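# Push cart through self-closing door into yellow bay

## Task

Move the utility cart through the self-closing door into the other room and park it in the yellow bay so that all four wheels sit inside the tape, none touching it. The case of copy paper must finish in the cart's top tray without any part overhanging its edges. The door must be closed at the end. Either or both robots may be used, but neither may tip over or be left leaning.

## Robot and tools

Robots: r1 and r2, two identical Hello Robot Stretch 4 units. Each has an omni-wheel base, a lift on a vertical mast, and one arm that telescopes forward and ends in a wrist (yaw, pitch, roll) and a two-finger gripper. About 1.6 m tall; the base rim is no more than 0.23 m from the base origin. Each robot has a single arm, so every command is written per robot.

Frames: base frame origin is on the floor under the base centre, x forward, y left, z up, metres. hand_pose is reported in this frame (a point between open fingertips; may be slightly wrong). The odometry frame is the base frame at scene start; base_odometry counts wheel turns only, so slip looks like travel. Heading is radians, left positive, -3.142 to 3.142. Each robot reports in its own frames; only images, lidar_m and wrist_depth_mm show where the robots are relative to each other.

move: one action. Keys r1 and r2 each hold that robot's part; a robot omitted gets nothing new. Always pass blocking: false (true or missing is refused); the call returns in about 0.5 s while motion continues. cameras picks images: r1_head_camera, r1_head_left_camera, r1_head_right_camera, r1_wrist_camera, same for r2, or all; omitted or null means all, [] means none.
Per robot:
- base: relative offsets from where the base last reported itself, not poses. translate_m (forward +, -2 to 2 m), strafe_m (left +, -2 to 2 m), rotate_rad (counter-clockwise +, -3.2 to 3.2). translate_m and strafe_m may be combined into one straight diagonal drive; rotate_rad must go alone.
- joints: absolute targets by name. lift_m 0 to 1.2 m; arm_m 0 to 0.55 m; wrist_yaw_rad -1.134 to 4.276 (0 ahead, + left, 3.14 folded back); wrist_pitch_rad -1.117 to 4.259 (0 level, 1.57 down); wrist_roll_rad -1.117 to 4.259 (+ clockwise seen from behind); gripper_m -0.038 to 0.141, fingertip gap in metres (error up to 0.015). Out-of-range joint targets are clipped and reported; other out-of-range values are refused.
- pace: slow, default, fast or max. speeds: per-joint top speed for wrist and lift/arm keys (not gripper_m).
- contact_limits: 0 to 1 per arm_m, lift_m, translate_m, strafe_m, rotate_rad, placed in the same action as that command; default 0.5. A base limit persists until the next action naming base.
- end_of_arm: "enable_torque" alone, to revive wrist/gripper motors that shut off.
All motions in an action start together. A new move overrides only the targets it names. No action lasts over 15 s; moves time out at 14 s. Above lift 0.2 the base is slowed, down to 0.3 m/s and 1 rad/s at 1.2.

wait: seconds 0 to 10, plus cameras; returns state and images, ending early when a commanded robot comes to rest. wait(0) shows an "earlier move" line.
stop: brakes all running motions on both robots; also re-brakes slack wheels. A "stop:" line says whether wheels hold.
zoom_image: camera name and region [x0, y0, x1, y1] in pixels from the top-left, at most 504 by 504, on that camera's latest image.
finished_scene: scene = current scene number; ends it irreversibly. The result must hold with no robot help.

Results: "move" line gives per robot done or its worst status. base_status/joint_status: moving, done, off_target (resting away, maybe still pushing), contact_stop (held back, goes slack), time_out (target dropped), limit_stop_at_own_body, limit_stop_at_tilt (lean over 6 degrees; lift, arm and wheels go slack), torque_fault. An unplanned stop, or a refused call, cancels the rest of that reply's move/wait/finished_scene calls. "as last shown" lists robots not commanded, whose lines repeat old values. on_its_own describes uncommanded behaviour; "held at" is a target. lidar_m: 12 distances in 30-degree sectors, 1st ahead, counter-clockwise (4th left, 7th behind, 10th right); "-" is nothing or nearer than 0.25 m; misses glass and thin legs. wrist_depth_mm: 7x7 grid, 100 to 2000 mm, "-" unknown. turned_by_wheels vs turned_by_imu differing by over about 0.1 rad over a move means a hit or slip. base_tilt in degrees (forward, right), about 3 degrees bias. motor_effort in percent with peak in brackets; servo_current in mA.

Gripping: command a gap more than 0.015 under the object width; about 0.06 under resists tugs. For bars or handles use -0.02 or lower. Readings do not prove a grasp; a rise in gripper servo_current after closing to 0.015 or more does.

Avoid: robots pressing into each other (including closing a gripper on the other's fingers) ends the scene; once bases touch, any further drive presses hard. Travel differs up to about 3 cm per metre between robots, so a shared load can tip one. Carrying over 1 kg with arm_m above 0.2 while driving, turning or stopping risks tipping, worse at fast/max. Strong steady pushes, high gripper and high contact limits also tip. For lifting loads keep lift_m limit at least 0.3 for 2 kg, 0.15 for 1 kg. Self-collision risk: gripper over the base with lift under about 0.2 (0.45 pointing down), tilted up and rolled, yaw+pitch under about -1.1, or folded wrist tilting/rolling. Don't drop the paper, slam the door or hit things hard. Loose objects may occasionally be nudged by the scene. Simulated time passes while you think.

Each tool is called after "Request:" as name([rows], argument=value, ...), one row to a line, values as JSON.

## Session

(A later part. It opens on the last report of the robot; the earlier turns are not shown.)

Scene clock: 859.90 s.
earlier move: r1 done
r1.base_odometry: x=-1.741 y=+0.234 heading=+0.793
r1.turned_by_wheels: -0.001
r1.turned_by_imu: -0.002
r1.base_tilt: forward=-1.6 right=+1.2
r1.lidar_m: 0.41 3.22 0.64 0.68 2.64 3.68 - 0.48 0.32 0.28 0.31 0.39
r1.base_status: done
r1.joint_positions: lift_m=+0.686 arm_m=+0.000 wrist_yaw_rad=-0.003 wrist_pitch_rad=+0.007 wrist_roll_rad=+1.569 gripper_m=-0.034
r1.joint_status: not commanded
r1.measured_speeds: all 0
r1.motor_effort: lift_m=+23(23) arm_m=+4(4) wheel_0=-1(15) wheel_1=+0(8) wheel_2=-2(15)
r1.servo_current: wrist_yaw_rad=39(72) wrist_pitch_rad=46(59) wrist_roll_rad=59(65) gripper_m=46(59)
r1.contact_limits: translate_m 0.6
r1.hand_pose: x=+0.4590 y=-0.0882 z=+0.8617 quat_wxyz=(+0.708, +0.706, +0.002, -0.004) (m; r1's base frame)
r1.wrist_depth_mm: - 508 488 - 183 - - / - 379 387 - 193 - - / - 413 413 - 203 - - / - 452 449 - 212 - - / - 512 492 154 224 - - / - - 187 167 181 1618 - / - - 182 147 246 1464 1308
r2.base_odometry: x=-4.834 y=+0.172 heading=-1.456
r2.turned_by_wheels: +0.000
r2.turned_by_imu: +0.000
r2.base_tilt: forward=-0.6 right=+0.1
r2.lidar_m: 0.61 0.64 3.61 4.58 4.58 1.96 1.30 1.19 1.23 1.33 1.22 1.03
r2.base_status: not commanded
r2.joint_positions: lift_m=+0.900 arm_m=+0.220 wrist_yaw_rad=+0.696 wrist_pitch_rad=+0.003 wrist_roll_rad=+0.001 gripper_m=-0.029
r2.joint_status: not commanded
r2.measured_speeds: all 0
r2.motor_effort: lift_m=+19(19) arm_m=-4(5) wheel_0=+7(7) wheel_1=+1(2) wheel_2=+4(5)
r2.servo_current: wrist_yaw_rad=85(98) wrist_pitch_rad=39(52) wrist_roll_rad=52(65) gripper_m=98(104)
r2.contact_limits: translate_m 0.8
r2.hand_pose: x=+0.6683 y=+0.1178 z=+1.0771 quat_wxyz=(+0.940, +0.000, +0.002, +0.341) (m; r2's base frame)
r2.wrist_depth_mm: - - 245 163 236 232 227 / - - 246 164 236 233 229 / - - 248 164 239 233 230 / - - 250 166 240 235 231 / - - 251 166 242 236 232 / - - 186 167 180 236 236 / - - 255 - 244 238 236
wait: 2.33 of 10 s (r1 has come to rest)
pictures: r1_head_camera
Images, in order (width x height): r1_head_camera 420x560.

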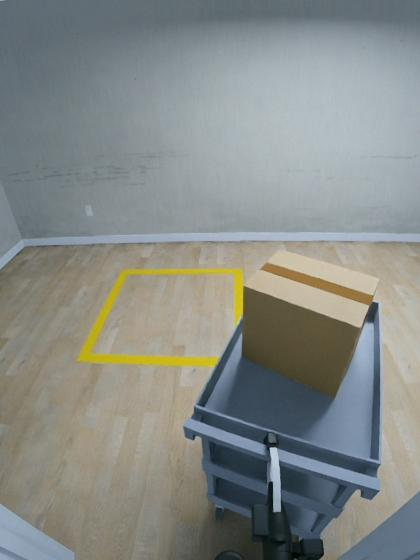

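Request:
move(r1={"base":{"translate_m":0.5,"strafe_m":0.03},"contact_limits":{"translate_m":0.6}}, cameras=[], blocking=false)

Request:
wait(seconds=10, cameras=["r1_head_camera"])

Scene clock: 863.73 s.
move: r1 moving
r1.base_odometry: x=-1.720 y=+0.257 heading=+0.792
r1.turned_by_wheels: +0.000
r1.turned_by_imu: -0.001
r1.base_tilt: forward=-1.6 right=+1.2
r1.lidar_m: 0.39 3.20 0.65 0.62 2.61 3.70 - 0.45 0.32 0.29 0.31 0.38
r1.base_status: translate_m moving; strafe_m moving
r1.joint_positions: lift_m=+0.686 arm_m=+0.000 wrist_yaw_rad=-0.004 wrist_pitch_rad=+0.007 wrist_roll_rad=+1.569 gripper_m=-0.034
r1.joint_status: not commanded
r1.measured_speeds: translate_m=+0.123 strafe_m=+0.007 rotate_rad=+0.006 lift_m=+0.000 arm_m=+0.000 wrist_yaw_rad=-0.001 wrist_pitch_rad=+0.000 wrist_roll_rad=+0.000
r1.motor_effort: lift_m=+23(23) arm_m=+4(4) wheel_0=+5(7) wheel_1=+5(7) wheel_2=-16(16)
r1.servo_current: wrist_yaw_rad=52(72) wrist_pitch_rad=52(52) wrist_roll_rad=39(65) gripper_m=52(52)
r1.contact_limits: translate_m 0.6
r1.hand_pose: x=+0.4589 y=-0.0886 z=+0.8617 quat_wxyz=(+0.708, +0.706, +0.001, -0.004) (m; r1's base frame)
r1.wrist_depth_mm: - 466 449 - 181 - - / - 377 382 - 190 - - / - 407 413 - 200 - - / - 455 452 - 210 - - / - 508 496 153 223 1756 - / - - 187 181 180 1618 - / - - 182 141 247 1464 1308
r2: as last shown
r2.lidar_m: 0.63 0.66 3.59 4.58 4.58 1.95 1.29 1.19 1.21 1.32 1.21 1.05
r2.motor_effort: lift_m=+19(19) arm_m=-4(5) wheel_0=+6(7) wheel_1=+1(2) wheel_2=+4(5)
r2.servo_current: wrist_yaw_rad=91(111) wrist_pitch_rad=39(46) wrist_roll_rad=65(65) gripper_m=91(98)
r2.contact_limits: translate_m 0.8
r2.wrist_depth_mm: - - 245 163 236 231 226 / - - 246 163 236 233 228 / - - 248 165 238 234 229 / - - 249 165 240 236 231 / - - 251 166 242 236 232 / - - 186 166 180 237 235 / - - 255 - 245 238 236
pictures: none
No camera images: "cameras" was empty.

Scene clock: 866.40 s.
earlier move: r1 done
r1.base_odometry: x=-1.411 y=+0.611 heading=+0.793
r1.turned_by_wheels: +0.000
r1.turned_by_imu: -0.002
r1.base_tilt: forward=-1.6 right=+1.3
r1.lidar_m: 0.44 2.73 2.54 0.67 0.62 3.61 - 0.49 0.44 0.89 0.34 0.34
r1.base_status: done
r1.joint_positions: lift_m=+0.686 arm_m=+0.000 wrist_yaw_rad=-0.004 wrist_pitch_rad=+0.007 wrist_roll_rad=+1.569 gripper_m=-0.034
r1.joint_status: not commanded
r1.measured_speeds: all 0
r1.motor_effort: lift_m=+23(23) arm_m=-3(4) wheel_0=-2(9) wheel_1=+0(9) wheel_2=-1(16)
r1.servo_current: wrist_yaw_rad=78(78) wrist_pitch_rad=52(59) wrist_roll_rad=39(72) gripper_m=52(59)
r1.contact_limits: translate_m 0.6
r1.hand_pose: x=+0.4589 y=-0.0886 z=+0.8617 quat_wxyz=(+0.708, +0.706, +0.001, -0.004) (m; r1's base frame)
r1.wrist_depth_mm: 343 330 336 - 143 143 - / - 377 382 - 157 154 - / - 430 439 - 170 167 - / - - 512 110 191 580 - / - - - 122 217 1576 - / - - 187 - 179 1618 1229 / - - - 128 296 132 359
r2.base_odometry: x=-4.834 y=+0.172 heading=-1.456
r2.turned_by_wheels: +0.000
r2.turned_by_imu: +0.000
r2.base_tilt: forward=-0.7 right=+0.1
r2.lidar_m: 0.63 0.65 3.62 4.63 4.57 1.94 1.30 1.19 1.22 1.35 1.21 1.05
r2.base_status: not commanded
r2.joint_positions: lift_m=+0.900 arm_m=+0.220 wrist_yaw_rad=+0.696 wrist_pitch_rad=+0.003 wrist_roll_rad=+0.001 gripper_m=-0.029
r2.joint_status: not commanded
r2.measured_speeds: all 0
r2.motor_effort: lift_m=+19(19) arm_m=-4(5) wheel_0=+7(7) wheel_1=+1(2) wheel_2=+4(5)
r2.servo_current: wrist_yaw_rad=85(111) wrist_pitch_rad=39(52) wrist_roll_rad=46(65) gripper_m=104(104)
r2.contact_limits: translate_m 0.8
r2.hand_pose: x=+0.6683 y=+0.1178 z=+1.0771 quat_wxyz=(+0.940, +0.000, +0.002, +0.341) (m; r2's base frame)
r2.wrist_depth_mm: - - 245 163 236 231 227 / - - 246 164 236 232 229 / - - 248 164 238 234 229 / - - 249 165 240 235 232 / - - 252 166 241 236 233 / - - 186 167 180 237 235 / - - 253 - 243 237 236
wait: 2.67 of 10 s (r1 has come to rest)
pictures: r1_head_camera
Images, in order (width x height): r1_head_camera 420x560.

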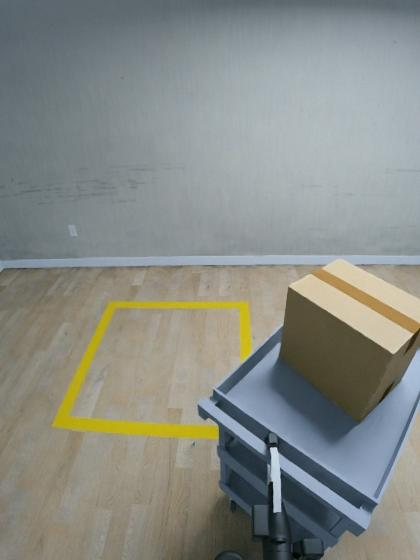

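Request:
move(r1={"base":{"translate_m":0.1,"strafe_m":-0.62},"contact_limits":{"translate_m":0.6}}, cameras=[], blocking=false)

Request:
wait(seconds=10, cameras=["r1_head_camera"])

Scene clock: 875.20 s.
move: r1 moving
r1.base_odometry: x=-1.384 y=+0.591 heading=+0.793
r1.turned_by_wheels: +0.001
r1.turned_by_imu: +0.001
r1.base_tilt: forward=-1.6 right=+1.3
r1.lidar_m: 0.44 2.71 2.57 0.69 0.64 3.65 1.36 0.48 0.42 0.92 2.32 0.33
r1.base_status: translate_m moving; strafe_m moving
r1.joint_positions: lift_m=+0.686 arm_m=+0.000 wrist_yaw_rad=+0.003 wrist_pitch_rad=+0.007 wrist_roll_rad=+1.569 gripper_m=-0.034
r1.joint_status: not commanded
r1.measured_speeds: translate_m=+0.017 strafe_m=-0.127 rotate_rad=+0.006 lift_m=+0.000 arm_m=+0.000 wrist_yaw_rad=+0.058 wrist_pitch_rad=+0.000 wrist_roll_rad=+0.000
r1.motor_effort: lift_m=+23(23) arm_m=+4(4) wheel_0=+13(13) wheel_1=-8(9) wheel_2=-2(7)
r1.servo_current: wrist_yaw_rad=65(65) wrist_pitch_rad=46(59) wrist_roll_rad=59(65) gripper_m=52(59)
r1.contact_limits: translate_m 0.6
r1.hand_pose: x=+0.4595 y=-0.0865 z=+0.8617 quat_wxyz=(+0.708, +0.706, +0.004, -0.002) (m; r1's base frame)
r1.wrist_depth_mm: 329 329 338 - - 129 - / - 373 377 - 143 144 - / - 439 442 - 160 160 - / - - - - 181 525 - / - - - 111 211 1618 508 / - - - - 185 1661 1255 / - - 176 142 294 362 366
r2: as last shown
r2.lidar_m: 0.64 0.64 3.61 4.57 4.58 1.95 1.30 1.18 1.22 1.32 1.22 1.06
r2.motor_effort: lift_m=+19(19) arm_m=-4(5) wheel_0=+7(7) wheel_1=+1(2) wheel_2=+5(5)
r2.servo_current: wrist_yaw_rad=91(104) wrist_pitch_rad=39(46) wrist_roll_rad=46(59) gripper_m=91(104)
r2.contact_limits: translate_m 0.8
r2.wrist_depth_mm: - - 244 163 235 231 227 / - - 247 163 237 231 229 / - - 248 164 237 233 230 / - - 250 165 241 236 232 / - - 250 166 241 236 234 / - - 186 167 180 237 235 / - - 255 - 244 238 236
pictures: none
No camera images: "cameras" was empty.

Scene clock: 878.20 s.
earlier move: r1 done
r1.base_odometry: x=-0.899 y=+0.247 heading=+0.793
r1.turned_by_wheels: -0.001
r1.turned_by_imu: +0.000
r1.base_tilt: forward=-1.6 right=+1.2
r1.lidar_m: 0.38 0.40 3.14 1.23 1.25 0.29 0.30 0.33 0.46 1.41 1.73 0.44
r1.base_status: done
r1.joint_positions: lift_m=+0.686 arm_m=+0.000 wrist_yaw_rad=+0.010 wrist_pitch_rad=+0.007 wrist_roll_rad=+1.569 gripper_m=-0.034
r1.joint_status: not commanded
r1.measured_speeds: all 0
r1.motor_effort: lift_m=+23(23) arm_m=-4(4) wheel_0=+2(23) wheel_1=-2(9) wheel_2=+2(7)
r1.servo_current: wrist_yaw_rad=65(98) wrist_pitch_rad=39(59) wrist_roll_rad=59(72) gripper_m=46(59)
r1.contact_limits: translate_m 0.6
r1.hand_pose: x=+0.4602 y=-0.0844 z=+0.8617 quat_wxyz=(+0.708, +0.706, +0.006, +0.001) (m; r1's base frame)
r1.wrist_depth_mm: - - - 239 242 1661 1182 / - - - 177 238 1756 - / - - - 176 237 - - / - 436 439 234 235 - - / - 445 452 230 233 - - / - 459 452 182 231 - - / - 466 179 143 228 - -
r2.base_odometry: x=-4.834 y=+0.172 heading=-1.456
r2.turned_by_wheels: +0.000
r2.turned_by_imu: +0.000
r2.base_tilt: forward=-0.7 right=+0.0
r2.lidar_m: 0.62 0.65 3.63 4.61 4.60 1.96 1.30 1.18 1.17 1.32 1.20 1.04
r2.base_status: not commanded
r2.joint_positions: lift_m=+0.900 arm_m=+0.220 wrist_yaw_rad=+0.696 wrist_pitch_rad=+0.003 wrist_roll_rad=+0.001 gripper_m=-0.029
r2.joint_status: not commanded
r2.measured_speeds: all 0
r2.motor_effort: lift_m=+19(19) arm_m=-4(5) wheel_0=+7(7) wheel_1=+2(2) wheel_2=+4(5)
r2.servo_current: wrist_yaw_rad=78(104) wrist_pitch_rad=33(46) wrist_roll_rad=39(65) gripper_m=98(104)
r2.contact_limits: translate_m 0.8
r2.hand_pose: x=+0.6683 y=+0.1178 z=+1.0771 quat_wxyz=(+0.940, +0.000, +0.002, +0.341) (m; r2's base frame)
r2.wrist_depth_mm: - - 245 163 236 230 228 / - - 246 164 237 231 228 / - - 248 164 238 234 229 / - - 249 165 240 234 231 / - - 251 165 242 236 233 / - - 186 167 180 237 234 / - - 254 - 243 238 236
wait: 3.00 of 10 s (r1 has come to rest)
pictures: r1_head_camera
Images, in order (width x height): r1_head_camera 420x560.

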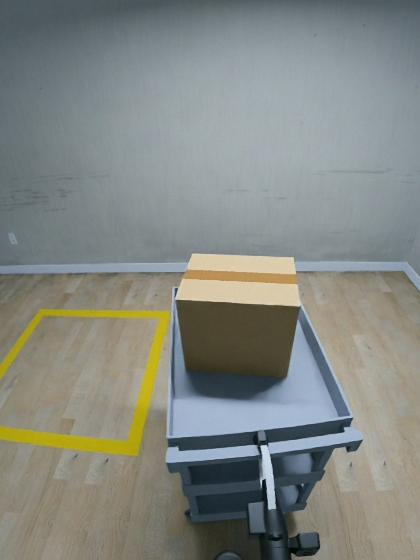

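Request:
wait(seconds=0, cameras=["r1_head_left_camera","r1_head_right_camera"])

Request:
zoom_image(camera="r1_head_left_camera", region=[60, 250, 340, 530])

Scene clock: 898.07 s.
r1.base_odometry: x=-0.899 y=+0.247 heading=+0.793
r1.turned_by_wheels: +0.000
r1.turned_by_imu: +0.000
r1.base_tilt: forward=-1.6 right=+1.3
r1.lidar_m: 0.39 0.39 3.16 1.23 1.24 0.31 0.28 0.31 0.46 1.44 1.74 0.45
r1.base_status: done
r1.joint_positions: lift_m=+0.686 arm_m=+0.000 wrist_yaw_rad=+0.010 wrist_pitch_rad=+0.007 wrist_roll_rad=+1.569 gripper_m=-0.034
r1.joint_status: not commanded
r1.measured_speeds: all 0
r1.motor_effort: lift_m=+23(23) arm_m=-4(4) wheel_0=+3(23) wheel_1=-2(9) wheel_2=+2(7)
r1.servo_current: wrist_yaw_rad=46(98) wrist_pitch_rad=59(59) wrist_roll_rad=65(72) gripper_m=52(59)
r1.contact_limits: translate_m 0.6
r1.hand_pose: x=+0.4602 y=-0.0844 z=+0.8617 quat_wxyz=(+0.708, +0.706, +0.006, +0.001) (m; r1's base frame)
r1.wrist_depth_mm: - - - 241 241 1708 1205 / - - - 177 239 1708 - / - - - 175 238 - - / - 436 436 234 235 - - / - 445 445 231 233 - - / - 455 449 182 230 - - / - 459 178 143 229 - -
r2.base_odometry: x=-4.834 y=+0.172 heading=-1.456
r2.turned_by_wheels: +0.000
r2.turned_by_imu: +0.000
r2.base_tilt: forward=-0.6 right=+0.0
r2.lidar_m: 0.62 0.65 3.61 4.59 4.58 1.93 1.28 1.19 1.23 1.31 1.20 1.07
r2.base_status: not commanded
r2.joint_positions: lift_m=+0.900 arm_m=+0.220 wrist_yaw_rad=+0.696 wrist_pitch_rad=+0.003 wrist_roll_rad=+0.001 gripper_m=-0.029
r2.joint_status: not commanded
r2.measured_speeds: all 0
r2.motor_effort: lift_m=+19(19) arm_m=-5(5) wheel_0=+6(7) wheel_1=+2(2) wheel_2=+5(5)
r2.servo_current: wrist_yaw_rad=98(104) wrist_pitch_rad=46(46) wrist_roll_rad=39(65) gripper_m=98(104)
r2.contact_limits: translate_m 0.8
r2.hand_pose: x=+0.6683 y=+0.1178 z=+1.0771 quat_wxyz=(+0.940, +0.000, +0.002, +0.341) (m; r2's base frame)
r2.wrist_depth_mm: - - 245 163 236 231 227 / - - 247 163 237 232 229 / - - 247 164 237 233 230 / - - 249 165 240 236 231 / - - 251 166 241 236 233 / - - 186 167 180 236 234 / - - 255 - 245 237 236
pictures: r1_head_left_camera, r1_head_right_camera
Images, in order (width x height): r1_head_left_camera 420x672, r1_head_right_camera 420x672.

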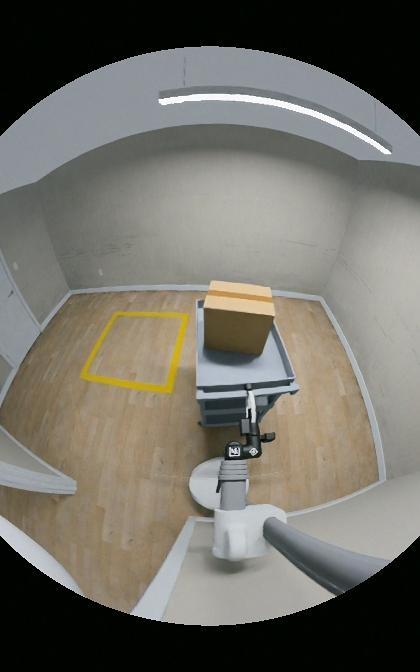

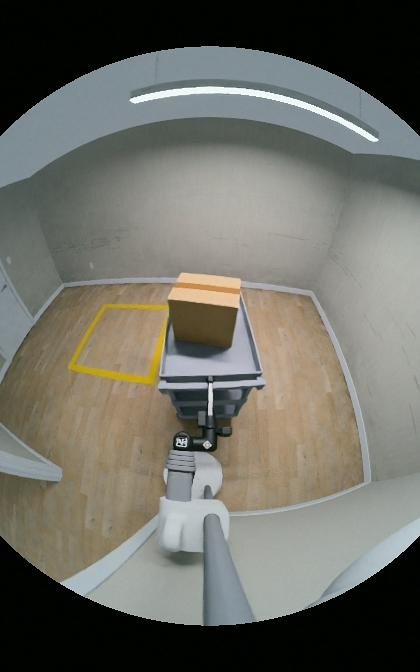

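Scaled by 1.800 from the camera's 420x672 image, which has a finer 600x960 frame.

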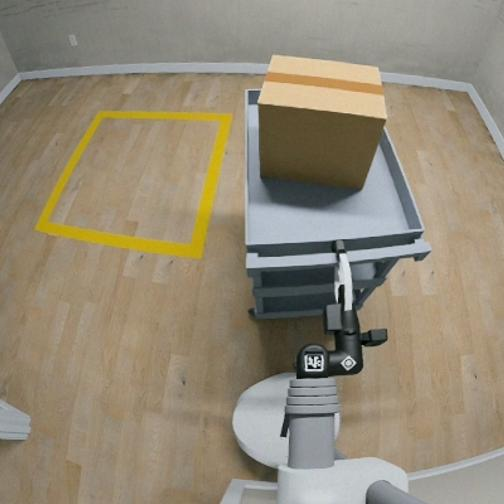

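Request:
move(r1={"base":{"translate_m":0.7,"strafe_m":0.0},"contact_limits":{"translate_m":0.6}}, cameras=[], blocking=false)

Request:
wait(seconds=10, cameras=["r1_head_left_camera"])

Scene clock: 923.93 s.
move: r1 moving
r1.base_odometry: x=-0.878 y=+0.269 heading=+0.792
r1.turned_by_wheels: -0.001
r1.turned_by_imu: -0.001
r1.base_tilt: forward=-1.6 right=+1.3
r1.lidar_m: 0.35 0.36 3.16 1.26 1.26 0.34 0.30 0.36 0.50 1.54 1.74 0.42
r1.base_status: translate_m moving; strafe_m moving
r1.joint_positions: lift_m=+0.686 arm_m=+0.000 wrist_yaw_rad=-0.005 wrist_pitch_rad=+0.007 wrist_roll_rad=+1.569 gripper_m=-0.034
r1.joint_status: not commanded
r1.measured_speeds: translate_m=+0.121 strafe_m=+0.000 rotate_rad=-0.010 lift_m=+0.000 arm_m=+0.000 wrist_yaw_rad=-0.086 wrist_pitch_rad=+0.000 wrist_roll_rad=+0.000
r1.motor_effort: lift_m=+23(23) arm_m=+4(4) wheel_0=+7(13) wheel_1=+7(9) wheel_2=-16(16)
r1.servo_current: wrist_yaw_rad=39(72) wrist_pitch_rad=52(59) wrist_roll_rad=46(65) gripper_m=52(52)
r1.contact_limits: translate_m 0.6
r1.hand_pose: x=+0.4588 y=-0.0889 z=+0.8617 quat_wxyz=(+0.708, +0.706, +0.001, -0.004) (m; r1's base frame)
r1.wrist_depth_mm: - - - 193 259 1708 1182 / - - - 248 251 1708 - / - - - 182 245 1808 - / - 442 439 236 238 - - / - 439 439 229 233 - - / - 442 442 182 181 - - / - 445 449 141 220 125 -
r2: as last shown
r2.base_tilt: forward=-0.7 right=+0.1
r2.lidar_m: 0.60 0.67 3.61 4.61 4.57 1.93 1.28 1.18 1.22 1.30 1.20 1.03
r2.motor_effort: lift_m=+19(19) arm_m=-4(5) wheel_0=+7(7) wheel_1=+2(2) wheel_2=+4(5)
r2.servo_current: wrist_yaw_rad=78(111) wrist_pitch_rad=46(52) wrist_roll_rad=52(59) gripper_m=91(104)
r2.contact_limits: translate_m 0.8
r2.wrist_depth_mm: - - 245 163 236 231 227 / - - 247 163 236 232 229 / - - 248 164 238 233 231 / - - 250 165 240 236 231 / - - 252 166 241 236 232 / - - 186 167 180 237 234 / - - 254 - 244 238 236
pictures: none
No camera images: "cameras" was empty.

Scene clock: 927.27 s.
earlier move: r1 done
r1.base_odometry: x=-0.408 y=+0.746 heading=+0.793
r1.turned_by_wheels: +0.001
r1.turned_by_imu: -0.003
r1.base_tilt: forward=-1.6 right=+1.2
r1.lidar_m: 0.40 1.86 2.63 3.02 1.55 4.44 0.99 1.06 1.47 1.65 1.73 0.41
r1.base_status: done
r1.joint_positions: lift_m=+0.686 arm_m=+0.000 wrist_yaw_rad=-0.008 wrist_pitch_rad=+0.007 wrist_roll_rad=+1.569 gripper_m=-0.034
r1.joint_status: not commanded
r1.measured_speeds: all 0
r1.motor_effort: lift_m=+23(23) arm_m=-4(4) wheel_0=-1(13) wheel_1=+1(9) wheel_2=+0(24)
r1.servo_current: wrist_yaw_rad=39(98) wrist_pitch_rad=46(65) wrist_roll_rad=59(65) gripper_m=52(59)
r1.contact_limits: translate_m 0.6
r1.hand_pose: x=+0.4585 y=-0.0898 z=+0.8617 quat_wxyz=(+0.708, +0.706, +0.000, -0.006) (m; r1's base frame)
r1.wrist_depth_mm: - - - 140 195 - - / - 394 399 144 202 - - / - 410 413 148 209 - - / - 436 445 155 216 - - / - 469 477 161 224 - - / - 504 186 168 229 1464 - / - 137 166 141 243 - 1281
r2.base_odometry: x=-4.834 y=+0.172 heading=-1.456
r2.turned_by_wheels: +0.000
r2.turned_by_imu: +0.000
r2.base_tilt: forward=-0.7 right=+0.1
r2.lidar_m: 0.59 0.65 3.61 4.61 4.58 1.99 1.27 1.20 1.22 1.32 1.21 1.04
r2.base_status: not commanded
r2.joint_positions: lift_m=+0.900 arm_m=+0.220 wrist_yaw_rad=+0.696 wrist_pitch_rad=+0.003 wrist_roll_rad=+0.001 gripper_m=-0.029
r2.joint_status: not commanded
r2.measured_speeds: all 0
r2.motor_effort: lift_m=+19(19) arm_m=-4(5) wheel_0=+6(7) wheel_1=+1(2) wheel_2=+4(5)
r2.servo_current: wrist_yaw_rad=98(111) wrist_pitch_rad=33(52) wrist_roll_rad=52(59) gripper_m=104(111)
r2.contact_limits: translate_m 0.8
r2.hand_pose: x=+0.6683 y=+0.1178 z=+1.0771 quat_wxyz=(+0.940, +0.000, +0.002, +0.341) (m; r2's base frame)
r2.wrist_depth_mm: - - 245 163 236 231 228 / - - 247 164 236 231 229 / - - 248 165 238 233 229 / - - 250 165 239 235 232 / - - 251 166 242 236 234 / - - 187 167 180 236 235 / - - 254 - 243 237 236
wait: 3.33 of 10 s (r1 has come to rest)
pictures: r1_head_left_camera
Images, in order (width x height): r1_head_left_camera 420x672.

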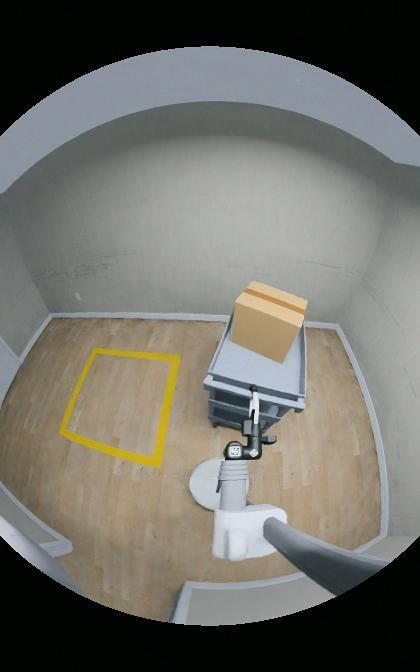

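Request:
move(r1={"base":{"translate_m":0.05,"strafe_m":0.4},"contact_limits":{"translate_m":0.6}}, cameras=[], blocking=false)

Request:
wait(seconds=10, cameras=[])

Request:
move(r1={"base":{"rotate_rad":-0.5},"contact_limits":{"rotate_rad":0.6},"pace":"slow"}, cameras=[], blocking=false)

Request:
wait(seconds=10, cameras=["r1_head_camera","r1_head_left_camera"])

Scene clock: 938.47 s.
move: r1 moving
r1.base_odometry: x=-0.429 y=+0.772 heading=+0.791
r1.turned_by_wheels: -0.001
r1.turned_by_imu: -0.002
r1.base_tilt: forward=-1.6 right=+1.3
r1.lidar_m: 0.40 1.86 2.59 3.00 1.52 4.46 0.98 1.06 1.49 1.67 1.77 0.39
r1.base_status: translate_m moving; strafe_m moving
r1.joint_positions: lift_m=+0.686 arm_m=+0.000 wrist_yaw_rad=-0.008 wrist_pitch_rad=+0.007 wrist_roll_rad=+1.569 gripper_m=-0.034
r1.joint_status: not commanded
r1.measured_speeds: translate_m=+0.017 strafe_m=+0.130 rotate_rad=-0.004 lift_m=+0.000 arm_m=+0.000 wrist_yaw_rad=+0.000 wrist_pitch_rad=+0.000 wrist_roll_rad=+0.000
r1.motor_effort: lift_m=+23(23) arm_m=-3(4) wheel_0=-16(17) wheel_1=+8(9) wheel_2=-8(8)
r1.servo_current: wrist_yaw_rad=52(65) wrist_pitch_rad=46(59) wrist_roll_rad=52(65) gripper_m=52(59)
r1.contact_limits: translate_m 0.6
r1.hand_pose: x=+0.4585 y=-0.0898 z=+0.8617 quat_wxyz=(+0.708, +0.706, +0.000, -0.006) (m; r1's base frame)
r1.wrist_depth_mm: - - - - 193 - - / - 389 394 - 200 - - / - 410 418 147 208 - - / - 442 445 - 217 - - / - 477 480 160 225 - - / - - 183 168 180 1464 - / - 137 159 140 245 - 1281
r2: as last shown
r2.lidar_m: 0.62 0.64 3.61 4.62 4.57 1.94 1.29 1.19 1.22 1.32 1.20 1.04
r2.motor_effort: lift_m=+19(19) arm_m=-4(4) wheel_0=+7(7) wheel_1=+1(2) wheel_2=+4(5)
r2.servo_current: wrist_yaw_rad=78(104) wrist_pitch_rad=39(52) wrist_roll_rad=46(59) gripper_m=98(98)
r2.contact_limits: translate_m 0.8
r2.wrist_depth_mm: - - 244 163 236 230 227 / - - 246 163 236 232 229 / - - 248 164 238 232 230 / - - 250 165 240 236 232 / - - 251 165 243 236 233 / - - 186 167 180 237 234 / - - 254 - 244 238 236
pictures: none
No camera images: "cameras" was empty.

Scene clock: 940.70 s.
earlier move: r1 done
r1.base_odometry: x=-0.657 y=+1.062 heading=+0.792
r1.turned_by_wheels: +0.001
r1.turned_by_imu: +0.000
r1.base_tilt: forward=-1.6 right=+1.3
r1.lidar_m: 0.45 1.82 2.54 2.62 1.45 1.28 1.04 1.09 1.53 2.07 0.29 0.32
r1.base_status: done
r1.joint_positions: lift_m=+0.686 arm_m=+0.000 wrist_yaw_rad=-0.008 wrist_pitch_rad=+0.007 wrist_roll_rad=+1.569 gripper_m=-0.034
r1.joint_status: not commanded
r1.measured_speeds: all 0
r1.motor_effort: lift_m=+23(23) arm_m=-3(4) wheel_0=-6(18) wheel_1=-2(9) wheel_2=-2(9)
r1.servo_current: wrist_yaw_rad=65(78) wrist_pitch_rad=52(59) wrist_roll_rad=46(65) gripper_m=52(59)
r1.contact_limits: translate_m 0.6
r1.hand_pose: x=+0.4586 y=-0.0897 z=+0.8617 quat_wxyz=(+0.708, +0.706, +0.000, -0.005) (m; r1's base frame)
r1.wrist_depth_mm: 325 332 343 - - 118 - / - 384 392 - - 130 - / - 466 469 - - 149 - / - - - - 178 530 - / - - - - 213 - 1308 / - - 179 117 178 1464 1182 / - 136 166 - 175 362 1160
r2.base_odometry: x=-4.834 y=+0.172 heading=-1.456
r2.turned_by_wheels: +0.000
r2.turned_by_imu: +0.000
r2.base_tilt: forward=-0.6 right=+0.1
r2.lidar_m: 0.61 0.69 3.62 4.55 4.59 1.94 1.30 1.19 1.23 1.31 1.22 1.04
r2.base_status: not commanded
r2.joint_positions: lift_m=+0.900 arm_m=+0.220 wrist_yaw_rad=+0.696 wrist_pitch_rad=+0.003 wrist_roll_rad=+0.001 gripper_m=-0.029
r2.joint_status: not commanded
r2.measured_speeds: all 0
r2.motor_effort: lift_m=+19(19) arm_m=-5(5) wheel_0=+7(7) wheel_1=+1(2) wheel_2=+5(5)
r2.servo_current: wrist_yaw_rad=98(104) wrist_pitch_rad=33(52) wrist_roll_rad=52(59) gripper_m=91(104)
r2.contact_limits: translate_m 0.8
r2.hand_pose: x=+0.6683 y=+0.1178 z=+1.0771 quat_wxyz=(+0.940, +0.000, +0.002, +0.341) (m; r2's base frame)
r2.wrist_depth_mm: - - 246 163 236 231 227 / - - 246 163 236 232 229 / - - 249 165 238 233 230 / - - 250 165 240 236 232 / - - 251 166 242 236 232 / - - 186 167 180 237 235 / - - 255 - 244 236 236
wait: 2.23 of 10 s (r1 has come to rest)
pictures: none
No camera images: "cameras" was empty.

Scene clock: 941.20 s.
move: r1 moving
r1.base_odometry: x=-0.658 y=+1.062 heading=+0.669
r1.turned_by_wheels: -0.123
r1.turned_by_imu: -0.123
r1.base_tilt: forward=-1.6 right=+1.3
r1.lidar_m: 0.45 1.77 2.25 2.62 1.65 1.31 1.18 1.06 1.37 2.06 2.09 0.33
r1.base_status: rotate_rad moving
r1.joint_positions: lift_m=+0.686 arm_m=+0.000 wrist_yaw_rad=+0.010 wrist_pitch_rad=+0.007 wrist_roll_rad=+1.569 gripper_m=-0.034
r1.joint_status: not commanded
r1.measured_speeds: translate_m=+0.001 strafe_m=-0.001 rotate_rad=-0.482 lift_m=+0.000 arm_m=+0.000 wrist_yaw_rad=+0.051 wrist_pitch_rad=+0.000 wrist_roll_rad=+0.000
r1.motor_effort: lift_m=+23(23) arm_m=-3(4) wheel_0=+17(17) wheel_1=+9(9) wheel_2=+10(10)
r1.servo_current: wrist_yaw_rad=72(72) wrist_pitch_rad=52(59) wrist_roll_rad=59(59) gripper_m=46(59)
r1.contact_limits: rotate_rad 0.6
r1.hand_pose: x=+0.4601 y=-0.0845 z=+0.8617 quat_wxyz=(+0.708, +0.706, +0.006, +0.001) (m; r1's base frame)
r1.wrist_depth_mm: 319 324 325 - - 119 - / 355 373 377 - - 130 - / - 442 449 - 150 150 - / - - - - 173 186 - / - - - - 206 1430 1255 / - - 175 113 228 1499 1229 / - 138 167 - 176 133 373
r2: as last shown
r2.base_tilt: forward=-0.7 right=+0.1
r2.lidar_m: 0.62 0.64 3.61 4.57 4.58 1.96 1.30 1.19 1.22 1.35 1.22 1.02
r2.motor_effort: lift_m=+19(19) arm_m=-4(4) wheel_0=+7(7) wheel_1=+1(2) wheel_2=+5(5)
r2.servo_current: wrist_yaw_rad=98(98) wrist_pitch_rad=39(46) wrist_roll_rad=46(52) gripper_m=104(104)
r2.contact_limits: translate_m 0.8
r2.wrist_depth_mm: - - 244 163 236 231 227 / - - 246 163 236 231 229 / - - 248 165 238 233 230 / - - 250 165 240 235 231 / - - 251 166 242 236 233 / - - 186 167 180 236 235 / - - 254 - 243 237 236
pictures: none
No camera images: "cameras" was empty.

Scene clock: 942.40 s.
earlier move: r1 done
r1.base_odometry: x=-0.658 y=+1.062 heading=+0.293
r1.turned_by_wheels: -0.376
r1.turned_by_imu: -0.376
r1.base_tilt: forward=-1.6 right=+1.3
r1.lidar_m: 0.40 0.44 1.84 2.61 2.64 1.43 1.30 1.04 1.11 1.58 2.05 0.43
r1.base_status: done
r1.joint_positions: lift_m=+0.686 arm_m=+0.000 wrist_yaw_rad=+0.003 wrist_pitch_rad=+0.007 wrist_roll_rad=+1.569 gripper_m=-0.034
r1.joint_status: not commanded
r1.measured_speeds: all 0
r1.motor_effort: lift_m=+23(23) arm_m=+4(4) wheel_0=+5(21) wheel_1=+4(10) wheel_2=+0(11)
r1.servo_current: wrist_yaw_rad=39(85) wrist_pitch_rad=52(59) wrist_roll_rad=39(65) gripper_m=59(59)
r1.contact_limits: rotate_rad 0.6
r1.hand_pose: x=+0.4595 y=-0.0867 z=+0.8617 quat_wxyz=(+0.708, +0.706, +0.004, -0.002) (m; r1's base frame)
r1.wrist_depth_mm: - - - 153 211 1576 - / - - - 155 214 - - / - 410 415 216 219 - - / - 433 436 162 223 - - / - 452 459 165 227 - - / - 484 477 182 229 - - / - 137 166 143 236 - -
r2.base_odometry: x=-4.834 y=+0.172 heading=-1.456
r2.turned_by_wheels: +0.000
r2.turned_by_imu: +0.000
r2.base_tilt: forward=-0.6 right=+0.0
r2.lidar_m: 0.63 0.67 3.60 4.58 4.58 1.95 1.30 1.19 1.23 1.33 1.21 1.04
r2.base_status: not commanded
r2.joint_positions: lift_m=+0.900 arm_m=+0.220 wrist_yaw_rad=+0.696 wrist_pitch_rad=+0.003 wrist_roll_rad=+0.001 gripper_m=-0.029
r2.joint_status: not commanded
r2.measured_speeds: all 0
r2.motor_effort: lift_m=+19(19) arm_m=-4(5) wheel_0=+7(7) wheel_1=+1(2) wheel_2=+4(5)
r2.servo_current: wrist_yaw_rad=78(104) wrist_pitch_rad=46(46) wrist_roll_rad=46(59) gripper_m=98(104)
r2.contact_limits: translate_m 0.8
r2.hand_pose: x=+0.6683 y=+0.1178 z=+1.0771 quat_wxyz=(+0.940, +0.000, +0.002, +0.341) (m; r2's base frame)
r2.wrist_depth_mm: - - 246 163 235 231 227 / - - 246 164 236 232 229 / - - 249 165 238 233 230 / - - 250 165 240 234 232 / - - 251 166 241 237 234 / - - 186 167 180 237 235 / - - 254 - 242 237 236
wait: 1.20 of 10 s (r1 has come to rest)
pictures: r1_head_camera, r1_head_left_camera
Images, in order (width x height): r1_head_camera 420x560, r1_head_left_camera 420x672.

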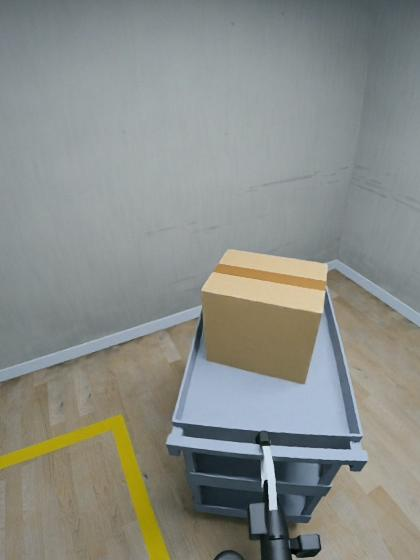

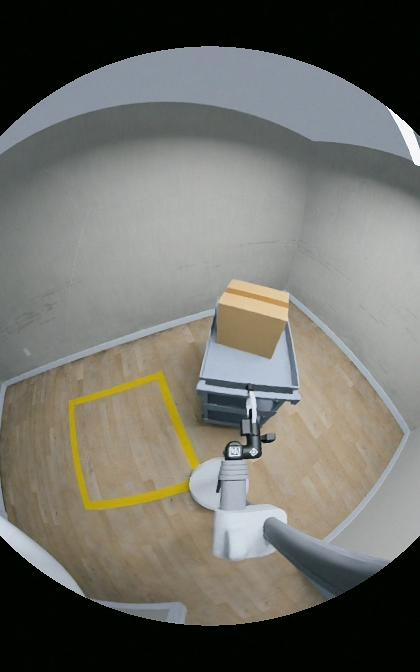

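Request:
move(r1={"base":{"translate_m":0.02,"strafe_m":0.45},"contact_limits":{"translate_m":0.6}}, cameras=[], blocking=false)

Request:
wait(seconds=10, cameras=[])

Request:
move(r1={"base":{"rotate_rad":-0.55},"contact_limits":{"rotate_rad":0.6},"pace":"slow"}, cameras=[], blocking=false)

Request:
wait(seconds=10, cameras=["r1_head_left_camera"])

Scene clock: 948.93 s.
move: r1 moving
r1.base_odometry: x=-0.666 y=+1.096 heading=+0.292
r1.turned_by_wheels: -0.001
r1.turned_by_imu: -0.002
r1.base_tilt: forward=-1.6 right=+1.3
r1.lidar_m: 0.38 1.69 1.82 2.58 2.58 1.46 1.30 1.07 1.09 1.61 2.09 0.42
r1.base_status: translate_m moving; strafe_m moving
r1.joint_positions: lift_m=+0.686 arm_m=+0.000 wrist_yaw_rad=-0.004 wrist_pitch_rad=+0.007 wrist_roll_rad=+1.569 gripper_m=-0.034
r1.joint_status: not commanded
r1.measured_speeds: translate_m=+0.007 strafe_m=+0.134 rotate_rad=-0.009 lift_m=+0.000 arm_m=+0.000 wrist_yaw_rad=-0.040 wrist_pitch_rad=+0.000 wrist_roll_rad=+0.000
r1.motor_effort: lift_m=+23(23) arm_m=+1(4) wheel_0=-18(18) wheel_1=+6(10) wheel_2=-3(4)
r1.servo_current: wrist_yaw_rad=39(65) wrist_pitch_rad=52(59) wrist_roll_rad=46(65) gripper_m=52(59)
r1.contact_limits: translate_m 0.6
r1.hand_pose: x=+0.4589 y=-0.0887 z=+0.8617 quat_wxyz=(+0.708, +0.706, +0.001, -0.004) (m; r1's base frame)
r1.wrist_depth_mm: - - - 218 220 1618 - / - - - 220 222 - - / - 418 418 224 225 - - / - 433 436 225 228 - - / - 459 455 229 230 - - / - 480 201 171 180 - - / - 143 164 144 234 - -
r2: as last shown
r2.lidar_m: 0.60 0.66 3.61 4.58 4.58 1.99 1.28 1.19 1.23 1.34 1.20 1.04
r2.motor_effort: lift_m=+19(19) arm_m=-4(4) wheel_0=+7(7) wheel_1=+1(2) wheel_2=+4(5)
r2.servo_current: wrist_yaw_rad=104(104) wrist_pitch_rad=39(46) wrist_roll_rad=52(59) gripper_m=98(104)
r2.contact_limits: translate_m 0.8
r2.wrist_depth_mm: - - 244 163 235 231 228 / - - 246 163 236 231 229 / - - 248 164 238 234 229 / - - 250 166 240 235 232 / - - 252 166 241 236 234 / - - 186 167 180 238 235 / - - 254 - 245 237 236
pictures: none
No camera images: "cameras" was empty.

Scene clock: 951.30 s.
earlier move: r1 done
r1.base_odometry: x=-0.768 y=+1.499 heading=+0.292
r1.turned_by_wheels: +0.001
r1.turned_by_imu: +0.000
r1.base_tilt: forward=-1.6 right=+1.3
r1.lidar_m: 0.47 1.52 1.62 2.32 2.22 1.70 1.30 1.88 1.41 1.93 0.36 0.32
r1.base_status: done
r1.joint_positions: lift_m=+0.686 arm_m=+0.000 wrist_yaw_rad=-0.003 wrist_pitch_rad=+0.007 wrist_roll_rad=+1.569 gripper_m=-0.034
r1.joint_status: not commanded
r1.measured_speeds: all 0
r1.motor_effort: lift_m=+23(23) arm_m=-3(4) wheel_0=-1(20) wheel_1=-1(10) wheel_2=-2(9)
r1.servo_current: wrist_yaw_rad=33(72) wrist_pitch_rad=52(59) wrist_roll_rad=39(65) gripper_m=59(59)
r1.contact_limits: translate_m 0.6
r1.hand_pose: x=+0.4590 y=-0.0883 z=+0.8617 quat_wxyz=(+0.708, +0.706, +0.002, -0.004) (m; r1's base frame)
r1.wrist_depth_mm: 332 329 332 - - 136 - / 362 375 382 - 147 148 - / - 436 445 - 165 165 - / - 504 496 105 187 574 - / - - - 117 216 - - / - - 179 - 181 - 1229 / - 136 158 126 300 364 368
r2.base_odometry: x=-4.834 y=+0.172 heading=-1.456
r2.turned_by_wheels: +0.000
r2.turned_by_imu: +0.000
r2.base_tilt: forward=-0.7 right=+0.1
r2.lidar_m: 0.59 0.66 3.58 4.58 4.59 1.95 1.27 1.19 1.22 1.31 1.20 1.05
r2.base_status: not commanded
r2.joint_positions: lift_m=+0.900 arm_m=+0.220 wrist_yaw_rad=+0.696 wrist_pitch_rad=+0.003 wrist_roll_rad=+0.001 gripper_m=-0.029
r2.joint_status: not commanded
r2.measured_speeds: all 0
r2.motor_effort: lift_m=+19(19) arm_m=-4(5) wheel_0=+6(7) wheel_1=+1(2) wheel_2=+5(5)
r2.servo_current: wrist_yaw_rad=85(104) wrist_pitch_rad=39(52) wrist_roll_rad=39(59) gripper_m=104(104)
r2.contact_limits: translate_m 0.8
r2.hand_pose: x=+0.6683 y=+0.1178 z=+1.0771 quat_wxyz=(+0.940, +0.000, +0.002, +0.341) (m; r2's base frame)
r2.wrist_depth_mm: - - 244 162 236 230 227 / - - 246 163 236 232 229 / - - 248 165 238 234 230 / - - 250 165 239 235 230 / - - 251 166 242 236 232 / - - 186 167 180 237 235 / - - 255 - 244 238 236
wait: 2.37 of 10 s (r1 has come to rest)
pictures: none
No camera images: "cameras" was empty.

Scene clock: 951.80 s.
move: r1 moving
r1.base_odometry: x=-0.768 y=+1.499 heading=+0.169
r1.turned_by_wheels: -0.124
r1.turned_by_imu: -0.124
r1.base_tilt: forward=-1.6 right=+1.2
r1.lidar_m: 0.44 1.50 1.55 2.06 2.25 1.95 1.33 1.33 1.42 1.71 2.43 0.33
r1.base_status: rotate_rad moving
r1.joint_positions: lift_m=+0.686 arm_m=+0.000 wrist_yaw_rad=+0.010 wrist_pitch_rad=+0.007 wrist_roll_rad=+1.569 gripper_m=-0.034
r1.joint_status: not commanded
r1.measured_speeds: translate_m=+0.000 strafe_m=-0.001 rotate_rad=-0.479 lift_m=+0.000 arm_m=+0.000 wrist_yaw_rad=+0.040 wrist_pitch_rad=+0.000 wrist_roll_rad=+0.000
r1.motor_effort: lift_m=+23(23) arm_m=+0(4) wheel_0=+18(18) wheel_1=+8(8) wheel_2=+9(9)
r1.servo_current: wrist_yaw_rad=59(59) wrist_pitch_rad=46(59) wrist_roll_rad=59(59) gripper_m=59(59)
r1.contact_limits: rotate_rad 0.6
r1.hand_pose: x=+0.4601 y=-0.0845 z=+0.8617 quat_wxyz=(+0.708, +0.706, +0.006, +0.001) (m; r1's base frame)
r1.wrist_depth_mm: 327 327 327 - 139 139 - / 384 366 370 - 149 151 - / - 418 427 - 166 166 - / - 484 496 107 186 - - / - - - 118 211 1430 - / - - 180 - 229 - 1308 / - 136 165 148 172 - 1160
r2: as last shown
r2.base_tilt: forward=-0.6 right=+0.1
r2.lidar_m: 0.61 0.64 3.62 4.60 4.58 1.93 1.28 1.18 1.21 1.32 1.19 1.04
r2.motor_effort: lift_m=+19(19) arm_m=-4(5) wheel_0=+7(7) wheel_1=+1(2) wheel_2=+5(5)
r2.servo_current: wrist_yaw_rad=91(104) wrist_pitch_rad=46(46) wrist_roll_rad=46(46) gripper_m=98(104)
r2.contact_limits: translate_m 0.8
r2.wrist_depth_mm: - - 245 163 236 231 228 / - - 245 164 236 232 229 / - - 248 164 238 232 230 / - - 249 165 240 235 231 / - - 250 166 241 236 233 / - - 186 167 180 237 235 / - - 256 - 244 237 235
pictures: none
No camera images: "cameras" was empty.

Scene clock: 953.07 s.
earlier move: r1 done
r1.base_odometry: x=-0.768 y=+1.499 heading=-0.257
r1.turned_by_wheels: -0.425
r1.turned_by_imu: -0.427
r1.base_tilt: forward=-1.6 right=+1.3
r1.lidar_m: 0.37 0.38 1.50 1.61 2.28 2.23 1.77 1.32 2.03 1.39 1.85 0.44
r1.base_status: done
r1.joint_positions: lift_m=+0.686 arm_m=+0.000 wrist_yaw_rad=+0.006 wrist_pitch_rad=+0.007 wrist_roll_rad=+1.569 gripper_m=-0.034
r1.joint_status: not commanded
r1.measured_speeds: all 0
r1.motor_effort: lift_m=+23(23) arm_m=+4(4) wheel_0=+5(18) wheel_1=+4(9) wheel_2=+2(11)
r1.servo_current: wrist_yaw_rad=65(78) wrist_pitch_rad=52(59) wrist_roll_rad=46(65) gripper_m=52(59)
r1.contact_limits: rotate_rad 0.6
r1.hand_pose: x=+0.4598 y=-0.0857 z=+0.8617 quat_wxyz=(+0.708, +0.706, +0.005, -0.001) (m; r1's base frame)
r1.wrist_depth_mm: - - - 248 249 1618 1205 / - - - 244 247 1756 1281 / - - - 239 242 842 - / - 433 439 236 238 - - / - 439 445 175 235 - - / - 452 449 174 230 - - / - 143 179 - 226 - -
r2.base_odometry: x=-4.834 y=+0.172 heading=-1.456
r2.turned_by_wheels: +0.000
r2.turned_by_imu: +0.000
r2.base_tilt: forward=-0.7 right=+0.0
r2.lidar_m: 0.62 0.64 3.61 4.62 4.59 1.97 1.31 1.18 1.23 1.32 1.21 1.07
r2.base_status: not commanded
r2.joint_positions: lift_m=+0.900 arm_m=+0.220 wrist_yaw_rad=+0.696 wrist_pitch_rad=+0.003 wrist_roll_rad=+0.001 gripper_m=-0.029
r2.joint_status: not commanded
r2.measured_speeds: all 0
r2.motor_effort: lift_m=+19(19) arm_m=-4(5) wheel_0=+7(7) wheel_1=+1(2) wheel_2=+4(5)
r2.servo_current: wrist_yaw_rad=91(104) wrist_pitch_rad=39(46) wrist_roll_rad=46(59) gripper_m=104(104)
r2.contact_limits: translate_m 0.8
r2.hand_pose: x=+0.6683 y=+0.1178 z=+1.0771 quat_wxyz=(+0.940, +0.000, +0.002, +0.341) (m; r2's base frame)
r2.wrist_depth_mm: - - 243 163 235 232 228 / - - 246 163 236 232 229 / - - 248 164 238 235 230 / - - 249 166 238 235 231 / - - 251 166 241 236 233 / - - 186 167 180 238 235 / - - 254 - 244 237 236
wait: 1.27 of 10 s (r1 has come to rest)
pictures: r1_head_left_camera
Images, in order (width x height): r1_head_left_camera 420x672.

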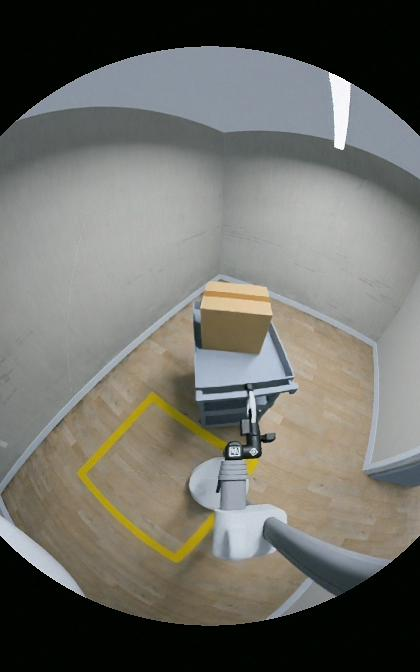

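Request:
move(r1={"base":{"translate_m":0.0,"strafe_m":0.42},"contact_limits":{"translate_m":0.6}}, cameras=[], blocking=false)

Request:
wait(seconds=10, cameras=[])

Request:
move(r1={"base":{"rotate_rad":-0.52},"contact_limits":{"rotate_rad":0.6},"pace":"slow"}, cameras=[], blocking=false)

Request:
wait(seconds=10, cameras=["r1_head_left_camera"])

Request:
zoom_image(camera="r1_head_left_camera", region=[30, 270, 390, 630])

Scene clock: 959.80 s.
move: r1 moving
r1.base_odometry: x=-0.759 y=+1.534 heading=-0.257
r1.turned_by_wheels: -0.001
r1.turned_by_imu: -0.001
r1.base_tilt: forward=-1.6 right=+1.3
r1.lidar_m: 0.37 0.38 1.48 1.55 2.20 2.22 1.79 1.34 2.11 1.41 1.93 0.43
r1.base_status: translate_m moving; strafe_m moving
r1.joint_positions: lift_m=+0.686 arm_m=+0.000 wrist_yaw_rad=-0.001 wrist_pitch_rad=+0.007 wrist_roll_rad=+1.569 gripper_m=-0.034
r1.joint_status: not commanded
r1.measured_speeds: translate_m=-0.002 strafe_m=+0.140 rotate_rad=-0.005 lift_m=+0.000 arm_m=+0.000 wrist_yaw_rad=-0.061 wrist_pitch_rad=+0.000 wrist_roll_rad=+0.000
r1.motor_effort: lift_m=+23(23) arm_m=-1(4) wheel_0=-14(14) wheel_1=+7(12) wheel_2=+1(2)
r1.servo_current: wrist_yaw_rad=33(72) wrist_pitch_rad=52(59) wrist_roll_rad=52(65) gripper_m=52(59)
r1.contact_limits: translate_m 0.6
r1.hand_pose: x=+0.4592 y=-0.0878 z=+0.8617 quat_wxyz=(+0.708, +0.706, +0.002, -0.003) (m; r1's base frame)
r1.wrist_depth_mm: - - - 255 258 1618 1160 / - - - 189 252 1708 1205 / - - - 244 246 1756 - / - 439 439 238 240 - - / - 445 445 176 236 - - / - 452 442 181 230 - - / - 143 181 144 224 - -
r2: as last shown
r2.base_tilt: forward=-0.6 right=+0.1
r2.lidar_m: 0.63 0.65 3.61 4.60 4.60 1.92 1.28 1.18 1.23 1.33 1.21 1.06
r2.motor_effort: lift_m=+19(19) arm_m=-4(4) wheel_0=+6(7) wheel_1=+1(2) wheel_2=+4(5)
r2.servo_current: wrist_yaw_rad=98(104) wrist_pitch_rad=39(52) wrist_roll_rad=46(59) gripper_m=98(104)
r2.contact_limits: translate_m 0.8
r2.wrist_depth_mm: - - 245 163 235 231 228 / - - 246 164 236 232 229 / - - 247 164 237 233 230 / - - 250 165 239 236 231 / - - 252 166 242 236 233 / - - 186 166 180 236 234 / - - 254 - 243 237 236
pictures: none
No camera images: "cameras" was empty.

Scene clock: 962.03 s.
earlier move: r1 done
r1.base_odometry: x=-0.661 y=+1.905 heading=-0.257
r1.turned_by_wheels: +0.000
r1.turned_by_imu: +0.001
r1.base_tilt: forward=-1.5 right=+1.3
r1.lidar_m: 0.44 1.20 1.16 1.22 1.75 2.02 2.13 1.69 1.63 1.81 2.35 0.36
r1.base_status: done
r1.joint_positions: lift_m=+0.686 arm_m=+0.000 wrist_yaw_rad=-0.005 wrist_pitch_rad=+0.007 wrist_roll_rad=+1.569 gripper_m=-0.034
r1.joint_status: not commanded
r1.measured_speeds: all 0
r1.motor_effort: lift_m=+23(23) arm_m=+4(4) wheel_0=-1(19) wheel_1=+0(12) wheel_2=-3(7)
r1.servo_current: wrist_yaw_rad=52(78) wrist_pitch_rad=52(59) wrist_roll_rad=59(65) gripper_m=52(65)
r1.contact_limits: translate_m 0.6
r1.hand_pose: x=+0.4589 y=-0.0888 z=+0.8617 quat_wxyz=(+0.708, +0.706, +0.001, -0.004) (m; r1's base frame)
r1.wrist_depth_mm: - 345 347 108 165 165 - / - 370 373 115 175 177 - / - 413 418 121 188 - - / - 473 469 133 204 - - / - 530 521 144 220 1618 - / - - 179 182 232 1537 1308 / - 135 158 - 177 - 1229
r2.base_odometry: x=-4.834 y=+0.172 heading=-1.456
r2.turned_by_wheels: +0.000
r2.turned_by_imu: +0.000
r2.base_tilt: forward=-0.6 right=+0.0
r2.lidar_m: 0.61 0.66 3.61 4.59 4.59 1.98 1.30 1.18 1.22 1.33 1.21 1.03
r2.base_status: not commanded
r2.joint_positions: lift_m=+0.900 arm_m=+0.220 wrist_yaw_rad=+0.696 wrist_pitch_rad=+0.003 wrist_roll_rad=+0.001 gripper_m=-0.029
r2.joint_status: not commanded
r2.measured_speeds: all 0
r2.motor_effort: lift_m=+19(19) arm_m=-4(5) wheel_0=+7(7) wheel_1=+1(2) wheel_2=+4(5)
r2.servo_current: wrist_yaw_rad=98(104) wrist_pitch_rad=39(52) wrist_roll_rad=52(59) gripper_m=104(104)
r2.contact_limits: translate_m 0.8
r2.hand_pose: x=+0.6683 y=+0.1178 z=+1.0771 quat_wxyz=(+0.940, +0.000, +0.002, +0.341) (m; r2's base frame)
r2.wrist_depth_mm: - - 245 163 236 232 227 / - - 246 164 236 232 229 / - - 248 164 238 234 230 / - - 249 165 240 235 231 / - - 251 166 242 236 232 / - - 186 167 180 237 234 / - - 253 - 243 236 236
wait: 2.23 of 10 s (r1 has come to rest)
pictures: none
No camera images: "cameras" was empty.

Scene clock: 962.53 s.
move: r1 moving
r1.base_odometry: x=-0.661 y=+1.905 heading=-0.381
r1.turned_by_wheels: -0.124
r1.turned_by_imu: -0.124
r1.base_tilt: forward=-1.6 right=+1.3
r1.lidar_m: 0.40 0.46 1.16 1.20 1.54 2.02 2.08 1.75 1.64 1.81 2.12 0.37
r1.base_status: rotate_rad moving
r1.joint_positions: lift_m=+0.686 arm_m=+0.000 wrist_yaw_rad=+0.010 wrist_pitch_rad=+0.007 wrist_roll_rad=+1.569 gripper_m=-0.034
r1.joint_status: not commanded
r1.measured_speeds: translate_m=+0.001 strafe_m=+0.000 rotate_rad=-0.490 lift_m=+0.000 arm_m=+0.000 wrist_yaw_rad=+0.021 wrist_pitch_rad=+0.000 wrist_roll_rad=+0.000
r1.motor_effort: lift_m=+23(23) arm_m=+4(4) wheel_0=+15(15) wheel_1=+7(9) wheel_2=+10(10)
r1.servo_current: wrist_yaw_rad=59(59) wrist_pitch_rad=46(52) wrist_roll_rad=52(52) gripper_m=46(59)
r1.contact_limits: rotate_rad 0.6
r1.hand_pose: x=+0.4601 y=-0.0845 z=+0.8617 quat_wxyz=(+0.708, +0.706, +0.006, +0.001) (m; r1's base frame)
r1.wrist_depth_mm: - 377 368 109 167 168 - / - 368 368 118 177 - - / - 404 407 124 189 - - / - 459 455 135 203 - - / - 525 512 145 220 1756 - / - - 181 182 229 1576 - / - 136 164 137 163 - 1255
r2: as last shown
r2.lidar_m: 0.63 0.65 3.58 4.59 4.57 1.94 1.31 1.19 1.22 1.32 1.21 1.07
r2.motor_effort: lift_m=+19(19) arm_m=-4(5) wheel_0=+6(7) wheel_1=+1(2) wheel_2=+5(5)
r2.servo_current: wrist_yaw_rad=85(98) wrist_pitch_rad=39(46) wrist_roll_rad=46(59) gripper_m=91(104)
r2.contact_limits: translate_m 0.8
r2.wrist_depth_mm: - - 244 163 236 231 228 / - - 246 163 236 232 229 / - - 248 164 238 233 231 / - - 249 166 240 235 232 / - - 250 165 242 236 232 / - - 186 167 180 236 235 / - - 255 - 245 237 236
pictures: none
No camera images: "cameras" was empty.

Scene clock: 963.77 s.
earlier move: r1 done
r1.base_odometry: x=-0.661 y=+1.905 heading=-0.776
r1.turned_by_wheels: -0.395
r1.turned_by_imu: -0.397
r1.base_tilt: forward=-1.6 right=+1.3
r1.lidar_m: 0.33 0.36 1.19 1.15 1.24 1.74 2.02 2.17 1.65 1.61 1.80 0.44
r1.base_status: done
r1.joint_positions: lift_m=+0.686 arm_m=+0.000 wrist_yaw_rad=+0.003 wrist_pitch_rad=+0.007 wrist_roll_rad=+1.569 gripper_m=-0.034
r1.joint_status: not commanded
r1.measured_speeds: all 0
r1.motor_effort: lift_m=+23(23) arm_m=+4(4) wheel_0=+5(16) wheel_1=+3(9) wheel_2=+0(15)
r1.servo_current: wrist_yaw_rad=52(78) wrist_pitch_rad=59(59) wrist_roll_rad=39(59) gripper_m=52(59)
r1.contact_limits: rotate_rad 0.6
r1.hand_pose: x=+0.4595 y=-0.0867 z=+0.8617 quat_wxyz=(+0.708, +0.706, +0.004, -0.002) (m; r1's base frame)
r1.wrist_depth_mm: - - - 221 301 304 304 / - - - 211 285 1661 1229 / - - - 200 264 1708 - / - - - 248 253 1756 - / - 445 442 236 240 - - / - 436 436 182 231 - - / - 430 178 145 217 - -
r2.base_odometry: x=-4.834 y=+0.172 heading=-1.456
r2.turned_by_wheels: +0.000
r2.turned_by_imu: +0.000
r2.base_tilt: forward=-0.6 right=+0.0
r2.lidar_m: 0.62 0.64 3.62 4.58 4.59 1.95 1.29 1.18 1.20 1.33 1.22 1.05
r2.base_status: not commanded
r2.joint_positions: lift_m=+0.900 arm_m=+0.220 wrist_yaw_rad=+0.696 wrist_pitch_rad=+0.003 wrist_roll_rad=+0.001 gripper_m=-0.029
r2.joint_status: not commanded
r2.measured_speeds: all 0
r2.motor_effort: lift_m=+19(19) arm_m=-4(5) wheel_0=+7(7) wheel_1=+2(2) wheel_2=+5(5)
r2.servo_current: wrist_yaw_rad=85(98) wrist_pitch_rad=39(46) wrist_roll_rad=33(59) gripper_m=98(104)
r2.contact_limits: translate_m 0.8
r2.hand_pose: x=+0.6683 y=+0.1178 z=+1.0771 quat_wxyz=(+0.940, +0.000, +0.002, +0.341) (m; r2's base frame)
r2.wrist_depth_mm: - - 244 163 235 232 227 / - - 247 163 236 231 229 / - - 248 164 238 234 230 / - - 250 166 239 235 231 / - - 251 165 241 236 233 / - - 186 167 180 236 235 / - - 254 - 243 238 236
wait: 1.23 of 10 s (r1 has come to rest)
pictures: r1_head_left_camera
Images, in order (width x height): r1_head_left_camera 420x672.

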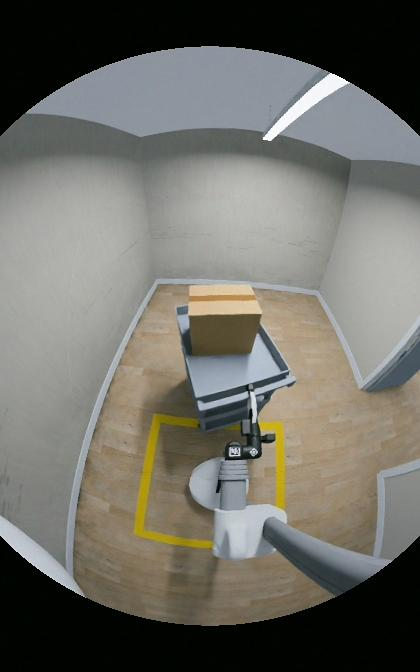

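Scaled by 1.400 from the camera's 420x672 image, which has a finer 600x960 frame.

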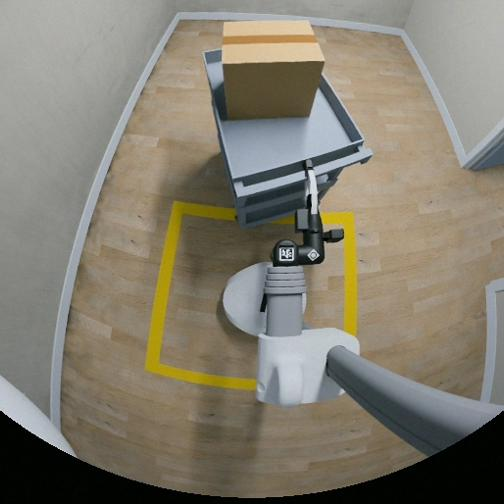

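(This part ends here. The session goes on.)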